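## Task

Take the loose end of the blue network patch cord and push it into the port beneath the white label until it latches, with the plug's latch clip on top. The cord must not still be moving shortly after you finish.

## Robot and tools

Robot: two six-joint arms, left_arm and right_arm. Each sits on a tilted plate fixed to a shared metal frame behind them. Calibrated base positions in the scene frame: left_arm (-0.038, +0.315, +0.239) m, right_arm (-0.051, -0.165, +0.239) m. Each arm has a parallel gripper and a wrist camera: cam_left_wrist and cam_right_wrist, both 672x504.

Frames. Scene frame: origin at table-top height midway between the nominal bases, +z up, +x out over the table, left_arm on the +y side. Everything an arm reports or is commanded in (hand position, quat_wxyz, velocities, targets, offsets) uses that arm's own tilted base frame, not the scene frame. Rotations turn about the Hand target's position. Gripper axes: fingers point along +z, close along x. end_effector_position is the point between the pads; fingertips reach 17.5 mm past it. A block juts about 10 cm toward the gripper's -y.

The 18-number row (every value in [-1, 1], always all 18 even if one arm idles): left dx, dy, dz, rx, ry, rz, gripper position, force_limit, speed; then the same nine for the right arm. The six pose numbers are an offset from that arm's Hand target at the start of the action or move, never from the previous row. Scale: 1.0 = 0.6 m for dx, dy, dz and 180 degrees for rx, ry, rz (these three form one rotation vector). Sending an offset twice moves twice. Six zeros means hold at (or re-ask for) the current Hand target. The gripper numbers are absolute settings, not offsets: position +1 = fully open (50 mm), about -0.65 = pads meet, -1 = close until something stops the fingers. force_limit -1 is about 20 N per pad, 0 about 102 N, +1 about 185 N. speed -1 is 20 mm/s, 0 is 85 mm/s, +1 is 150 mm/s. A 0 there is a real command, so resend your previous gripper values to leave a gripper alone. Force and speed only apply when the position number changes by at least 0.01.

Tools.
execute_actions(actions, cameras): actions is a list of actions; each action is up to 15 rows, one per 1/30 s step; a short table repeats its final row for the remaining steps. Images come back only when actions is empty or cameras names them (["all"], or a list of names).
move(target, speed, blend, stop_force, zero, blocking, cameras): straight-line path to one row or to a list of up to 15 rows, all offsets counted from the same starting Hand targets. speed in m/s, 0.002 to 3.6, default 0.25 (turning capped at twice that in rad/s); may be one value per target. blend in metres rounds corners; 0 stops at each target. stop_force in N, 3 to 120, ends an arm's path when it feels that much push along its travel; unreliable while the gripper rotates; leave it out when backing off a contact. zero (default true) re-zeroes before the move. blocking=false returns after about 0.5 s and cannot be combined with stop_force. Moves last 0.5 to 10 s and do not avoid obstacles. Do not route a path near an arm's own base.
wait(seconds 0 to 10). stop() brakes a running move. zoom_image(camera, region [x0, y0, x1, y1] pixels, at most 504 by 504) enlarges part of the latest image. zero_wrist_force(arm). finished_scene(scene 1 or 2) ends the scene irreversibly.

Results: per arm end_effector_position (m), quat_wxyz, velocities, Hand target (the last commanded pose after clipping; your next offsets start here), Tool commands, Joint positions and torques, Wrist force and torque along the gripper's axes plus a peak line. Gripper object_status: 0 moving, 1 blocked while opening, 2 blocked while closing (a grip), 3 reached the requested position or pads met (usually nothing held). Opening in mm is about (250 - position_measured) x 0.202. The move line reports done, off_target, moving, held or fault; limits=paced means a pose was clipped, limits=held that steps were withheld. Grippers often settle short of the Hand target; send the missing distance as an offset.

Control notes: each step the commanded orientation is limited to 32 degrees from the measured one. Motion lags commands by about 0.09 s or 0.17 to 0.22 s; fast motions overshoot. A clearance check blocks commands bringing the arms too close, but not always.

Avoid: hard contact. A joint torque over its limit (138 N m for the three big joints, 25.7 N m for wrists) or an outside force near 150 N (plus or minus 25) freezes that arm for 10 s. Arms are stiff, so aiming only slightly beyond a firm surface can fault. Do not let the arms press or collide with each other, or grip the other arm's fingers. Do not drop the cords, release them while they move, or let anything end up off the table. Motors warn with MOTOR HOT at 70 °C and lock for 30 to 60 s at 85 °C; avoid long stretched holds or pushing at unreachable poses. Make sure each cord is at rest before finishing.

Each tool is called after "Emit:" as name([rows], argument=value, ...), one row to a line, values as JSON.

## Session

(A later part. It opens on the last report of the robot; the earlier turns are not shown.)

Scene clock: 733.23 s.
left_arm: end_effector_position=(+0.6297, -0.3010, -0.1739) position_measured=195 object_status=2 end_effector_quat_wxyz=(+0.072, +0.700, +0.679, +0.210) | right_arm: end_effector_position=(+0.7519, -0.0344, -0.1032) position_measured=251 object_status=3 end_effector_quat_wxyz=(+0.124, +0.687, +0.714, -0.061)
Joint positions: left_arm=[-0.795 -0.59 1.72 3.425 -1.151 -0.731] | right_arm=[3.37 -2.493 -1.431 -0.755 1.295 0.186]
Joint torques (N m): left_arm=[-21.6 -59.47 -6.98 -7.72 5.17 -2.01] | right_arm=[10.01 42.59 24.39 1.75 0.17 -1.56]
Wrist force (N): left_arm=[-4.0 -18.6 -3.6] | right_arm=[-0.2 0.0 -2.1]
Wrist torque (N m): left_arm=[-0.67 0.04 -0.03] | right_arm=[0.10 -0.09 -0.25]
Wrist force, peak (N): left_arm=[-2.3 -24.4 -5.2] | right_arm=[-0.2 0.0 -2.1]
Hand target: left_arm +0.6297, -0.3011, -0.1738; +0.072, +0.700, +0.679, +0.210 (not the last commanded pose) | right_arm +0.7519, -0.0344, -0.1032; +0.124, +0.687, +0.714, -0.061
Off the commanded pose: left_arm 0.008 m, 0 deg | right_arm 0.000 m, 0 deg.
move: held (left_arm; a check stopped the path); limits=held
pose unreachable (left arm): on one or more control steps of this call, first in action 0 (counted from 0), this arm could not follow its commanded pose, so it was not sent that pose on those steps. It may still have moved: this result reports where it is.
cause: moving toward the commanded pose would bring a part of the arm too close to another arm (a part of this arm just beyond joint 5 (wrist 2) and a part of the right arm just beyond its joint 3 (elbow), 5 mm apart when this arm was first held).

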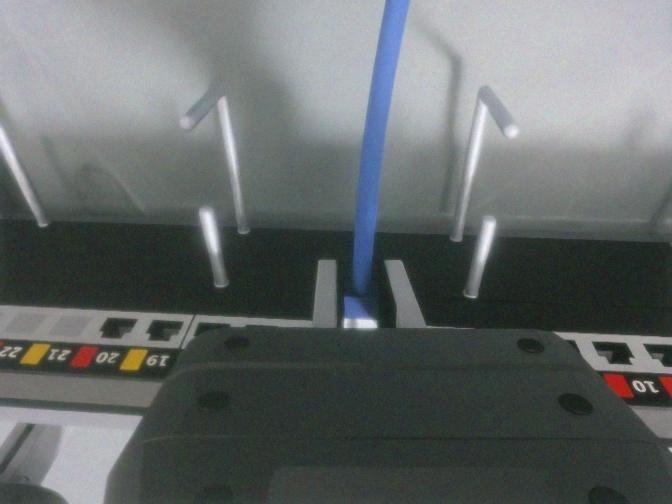

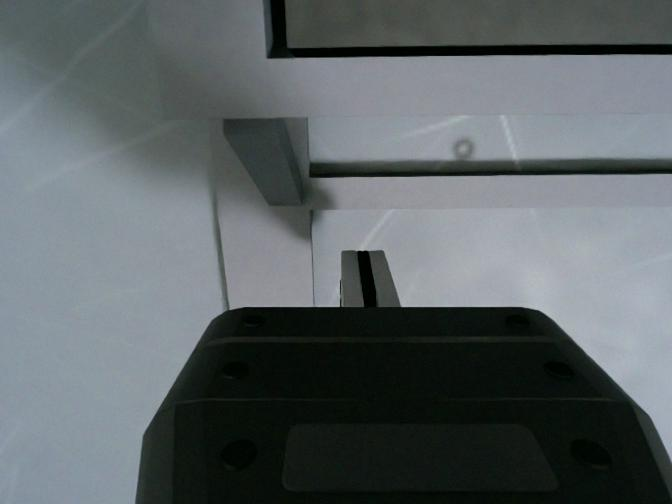

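Emit:
move([
  [0,0,0,0,0,0,-1,-0.2,-1,-0.03,0.083,0.304,0,0,0,-1,-0.6,-1],
  [0,0,0,0,0,0,-1,-0.2,-1,-0.108,-0.11,0.357,0,0,0,-1,-0.6,-1],
], speed=0.2)

Emit:
move(target=[0.0135,-0.0001,0.0014,0,0,0,-1,-0.2,-1,0,0,0,0,0,0,-1,-0.6,-1], speed=0.12, cameras=["all"])

Emit:
zoom_image(camera="cam_left_wrist", region=[280, 230, 440, 345])

Scene clock: 739.70 s.
left_arm: end_effector_position=(+0.6297, -0.3011, -0.1738) position_measured=195 object_status=2 end_effector_quat_wxyz=(+0.072, +0.700, +0.679, +0.210) | right_arm: end_effector_position=(+0.6872, -0.1003, +0.1110) position_measured=251 object_status=3 end_effector_quat_wxyz=(+0.124, +0.687, +0.714, -0.061)
Joint positions: left_arm=[-0.795 -0.59 1.721 3.425 -1.151 -0.731] | right_arm=[3.293 -2.069 -1.553 -1.036 1.298 0.106]
Joint torques (N m): left_arm=[-23.34 -61.69 -9.34 -3.75 5.53 -1.96] | right_arm=[5.78 51.94 13.47 4.41 1.35 -1.97]
Wrist force (N): left_arm=[-4.5 -17.9 -2.4] | right_arm=[-0.1 0.0 -1.7]
Wrist torque (N m): left_arm=[-0.61 0.07 0.00] | right_arm=[0.09 -0.09 -0.15]
Wrist force, peak (N): left_arm=[-4.4 -18.3 -3.7] | right_arm=[0.0 0.0 -4.3]
Hand target: left_arm +0.6297, -0.3011, -0.1738; +0.072, +0.700, +0.679, +0.210 | right_arm +0.6871, -0.1004, +0.1110; +0.124, +0.687, +0.714, -0.061
Off the commanded pose: left_arm 0.000 m, 0 deg | right_arm 0.000 m, 0 deg.
move: done

Scene clock: 740.47 s.
left_arm: end_effector_position=(+0.6378, -0.3011, -0.1730) position_measured=195 object_status=2 end_effector_quat_wxyz=(+0.072, +0.700, +0.679, +0.210) | right_arm: end_effector_position=(+0.6871, -0.1004, +0.1110) position_measured=251 object_status=3 end_effector_quat_wxyz=(+0.124, +0.687, +0.714, -0.061)
Joint positions: left_arm=[-0.786 -0.584 1.699 3.437 -1.152 -0.721] | right_arm=[3.293 -2.069 -1.553 -1.036 1.298 0.106]
Joint torques (N m): left_arm=[2.55 -41.2 -36.48 -6.53 2.96 2.68] | right_arm=[5.87 51.97 13.04 4.35 1.41 -1.89]
Wrist force (N): left_arm=[-2.1 -33.6 -10.1] | right_arm=[-0.1 -0.1 -1.7]
Wrist torque (N m): left_arm=[-0.76 0.06 -0.19] | right_arm=[0.08 -0.10 -0.15]
Wrist force, peak (N): left_arm=[-2.3 -36.0 -10.0] | right_arm=[-0.1 -0.3 -2.0]
Hand target: left_arm +0.6378, -0.3011, -0.1730; +0.072, +0.700, +0.679, +0.210 | right_arm +0.6871, -0.1004, +0.1110; +0.124, +0.687, +0.714, -0.061
Off the commanded pose: left_arm 0.000 m, 0 deg | right_arm 0.000 m, 0 deg.
move: done

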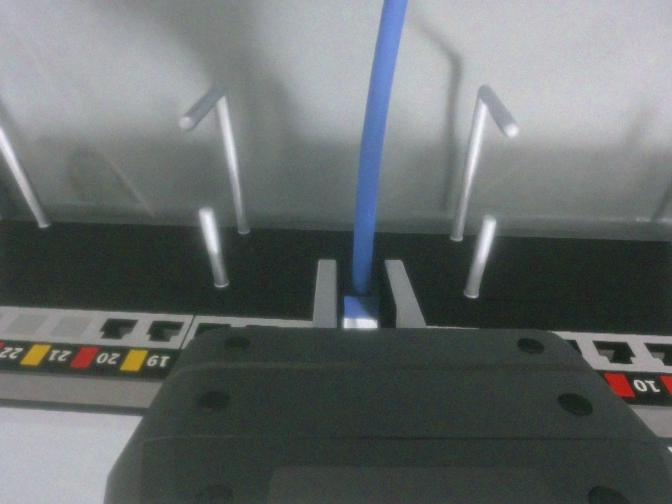

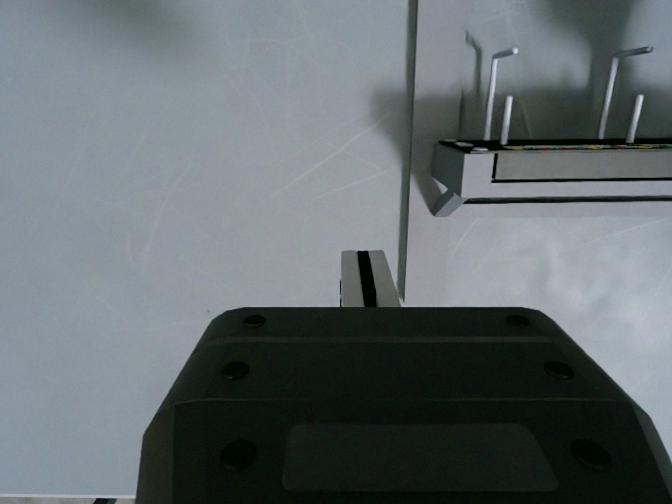

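Scaled by 3.150 from the camera's 672x504 image, which has a finer 960x720 frame.

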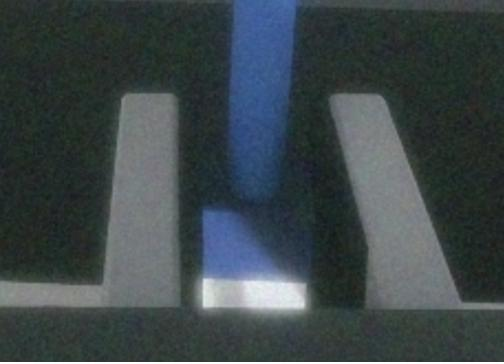

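Emit:
move(target=[-0.01,0.0001,-0.001,0,0,0,-1,-0.2,-1,0,0,0,0,0,0,-1,-0.6,-1], speed=0.01, cameras=["all"])

Emit:
zoom_image(camera="cam_left_wrist", region=[80, 300, 210, 380])

Scene clock: 744.33 s.
left_arm: end_effector_position=(+0.6319, -0.3010, -0.1735) position_measured=195 object_status=2 end_effector_quat_wxyz=(+0.072, +0.700, +0.679, +0.210) | right_arm: end_effector_position=(+0.6871, -0.1004, +0.1110) position_measured=251 object_status=3 end_effector_quat_wxyz=(+0.124, +0.687, +0.714, -0.061)
Joint positions: left_arm=[-0.793 -0.589 1.715 3.428 -1.151 -0.728] | right_arm=[3.293 -2.069 -1.553 -1.036 1.298 0.106]
Joint torques (N m): left_arm=[-35.06 -49.83 10.11 -0.73 -2.26 -2.14] | right_arm=[5.69 52.43 13.34 4.37 1.29 -1.86]
Wrist force (N): left_arm=[-1.6 26.1 7.5] | right_arm=[-0.1 -0.2 -1.8]
Wrist torque (N m): left_arm=[0.15 0.11 0.00] | right_arm=[0.07 -0.09 -0.15]
Wrist force, peak (N): left_arm=[-2.4 -33.8 -10.3] | right_arm=[0.0 -0.2 -2.1]
Hand target: left_arm +0.6318, -0.3011, -0.1736; +0.072, +0.700, +0.679, +0.210 | right_arm +0.6871, -0.1004, +0.1110; +0.124, +0.687, +0.714, -0.061
Off the commanded pose: left_arm 0.000 m, 0 deg | right_arm 0.000 m, 0 deg.
move: done

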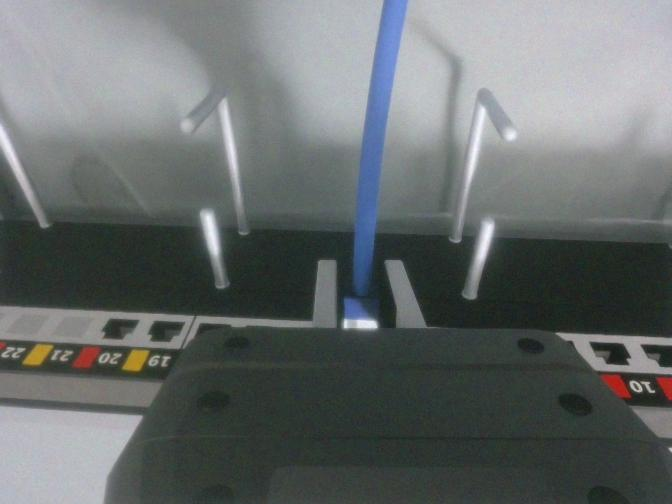

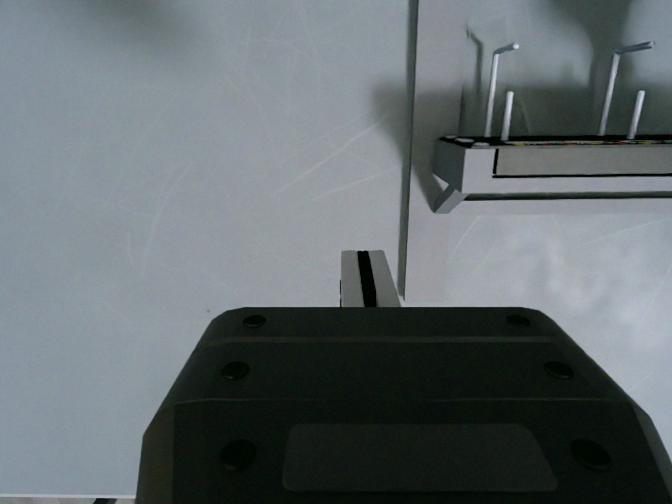

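Scaled by 3.877 from the camera's 672x504 image, which has a finer 960x720 frame.

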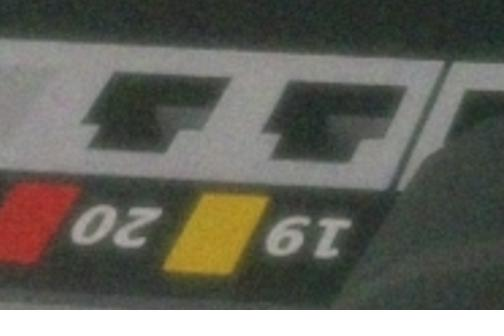

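Emit:
move([
  [0.004,0,0.0004,0,0,0,-1,-0.2,-1,0,0,0,0,0,0,-1,-0.6,-1],
  [0.004,0,0.0004,0,0,0,0,-0.2,-1,0,0,0,0,0,0,-1,-0.6,-1],
  [-0.041,-0.042,0.154,0,0,0,0,-0.2,-1,0,0,0,0,0,0,-1,-0.6,-1],
], speed=0.08, cameras=["all"])

Emit:
zoom_image(camera="cam_left_wrist", region=[230, 180, 500, 335])

Scene clock: 755.73 s.
left_arm: end_effector_position=(+0.6072, -0.3262, -0.0812) position_measured=152 object_status=3 end_effector_quat_wxyz=(+0.072, +0.700, +0.679, +0.210) | right_arm: end_effector_position=(+0.6871, -0.1004, +0.1110) position_measured=251 object_status=3 end_effector_quat_wxyz=(+0.124, +0.687, +0.714, -0.061)
Joint positions: left_arm=[-0.85 -0.793 1.776 3.598 -1.143 -0.79] | right_arm=[3.293 -2.069 -1.553 -1.036 1.298 0.106]
Joint torques (N m): left_arm=[-25.77 -53.81 -4.13 -1.44 2.7 -2.04] | right_arm=[5.82 52.82 13.28 4.44 1.27 -1.83]
Wrist force (N): left_arm=[-2.0 -0.8 -1.0] | right_arm=[0.0 -0.2 -2.0]
Wrist torque (N m): left_arm=[-0.04 0.05 0.04] | right_arm=[0.07 -0.10 -0.15]
Wrist force, peak (N): left_arm=[-1.4 26.8 7.2] | right_arm=[0.0 -0.3 -2.1]
Hand target: left_arm +0.6072, -0.3263, -0.0812; +0.072, +0.700, +0.679, +0.210 | right_arm +0.6871, -0.1004, +0.1110; +0.124, +0.687, +0.714, -0.061
Off the commanded pose: left_arm 0.000 m, 0 deg | right_arm 0.000 m, 0 deg.
move: done

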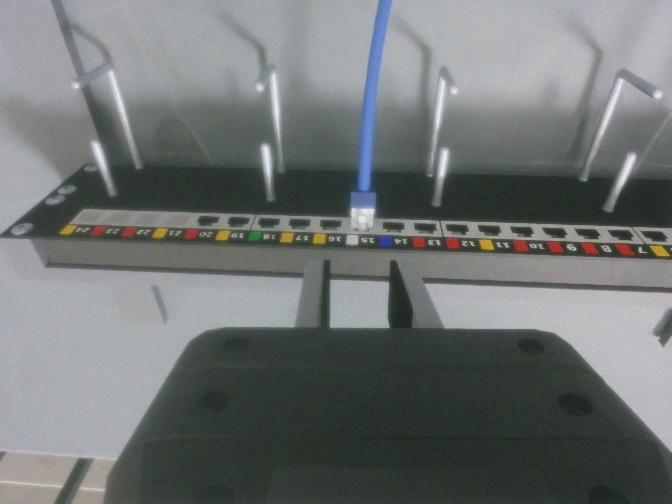

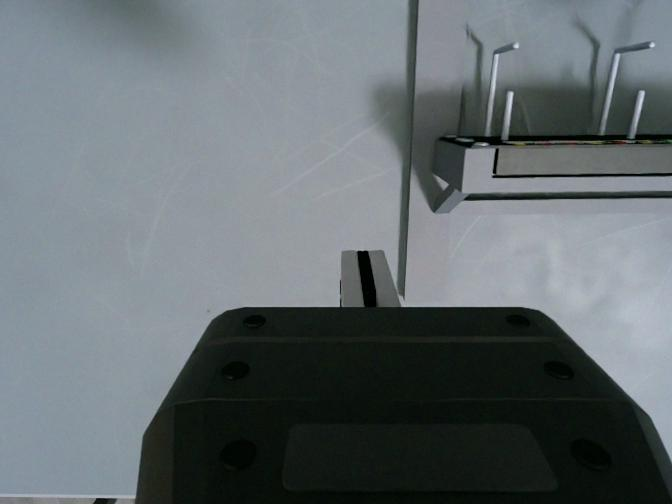

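Scaled by 1.867 from the camera's 672x504 image, which has a finer 960x720 frame.

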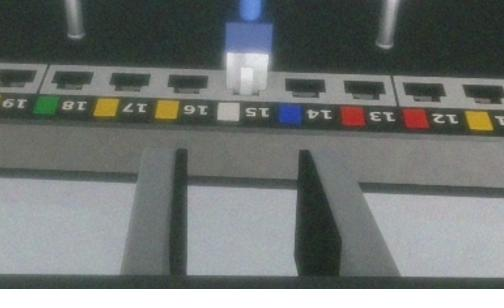

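Emit:
wait(seconds=1.5)

Emit:
finished_scene(scene=1)

Scene clock: 759.00 s.
left_arm: end_effector_position=(+0.6072, -0.3263, -0.0812) position_measured=152 object_status=3 end_effector_quat_wxyz=(+0.072, +0.700, +0.679, +0.210) | right_arm: end_effector_position=(+0.6871, -0.1004, +0.1110) position_measured=251 object_status=3 end_effector_quat_wxyz=(+0.124, +0.687, +0.714, -0.061)
Joint positions: left_arm=[-0.85 -0.794 1.776 3.598 -1.143 -0.79] | right_arm=[3.293 -2.069 -1.553 -1.036 1.298 0.106]
Joint torques (N m): left_arm=[-26.03 -53.97 -4.02 -1.37 2.54 -1.98] | right_arm=[5.81 52.67 13.15 4.33 1.16 -1.71]
Wrist force (N): left_arm=[-2.2 -1.0 -0.7] | right_arm=[0.0 -0.1 -1.8]
Wrist torque (N m): left_arm=[-0.06 0.08 0.04] | right_arm=[0.07 -0.11 -0.15]
Wrist force, peak (N): left_arm=[-2.6 -1.0 -1.1] | right_arm=[-0.1 -0.2 -2.0]
Hand target: left_arm +0.6072, -0.3263, -0.0812; +0.072, +0.700, +0.679, +0.210 | right_arm +0.6871, -0.1004, +0.1110; +0.124, +0.687, +0.714, -0.061
Tool commands: left_gripper/position=+0.0 left_gripper/force_limit=-0.2 left_gripper/speed=-1.0 right_gripper/position=-1.0 right_gripper/force_limit=-0.6 right_gripper/speed=-1.0
Off the commanded pose: left_arm 0.000 m, 0 deg | right_arm 0.000 m, 0 deg.
wait: 1.50 s; at rest from the start

The scene is finished: the task was done.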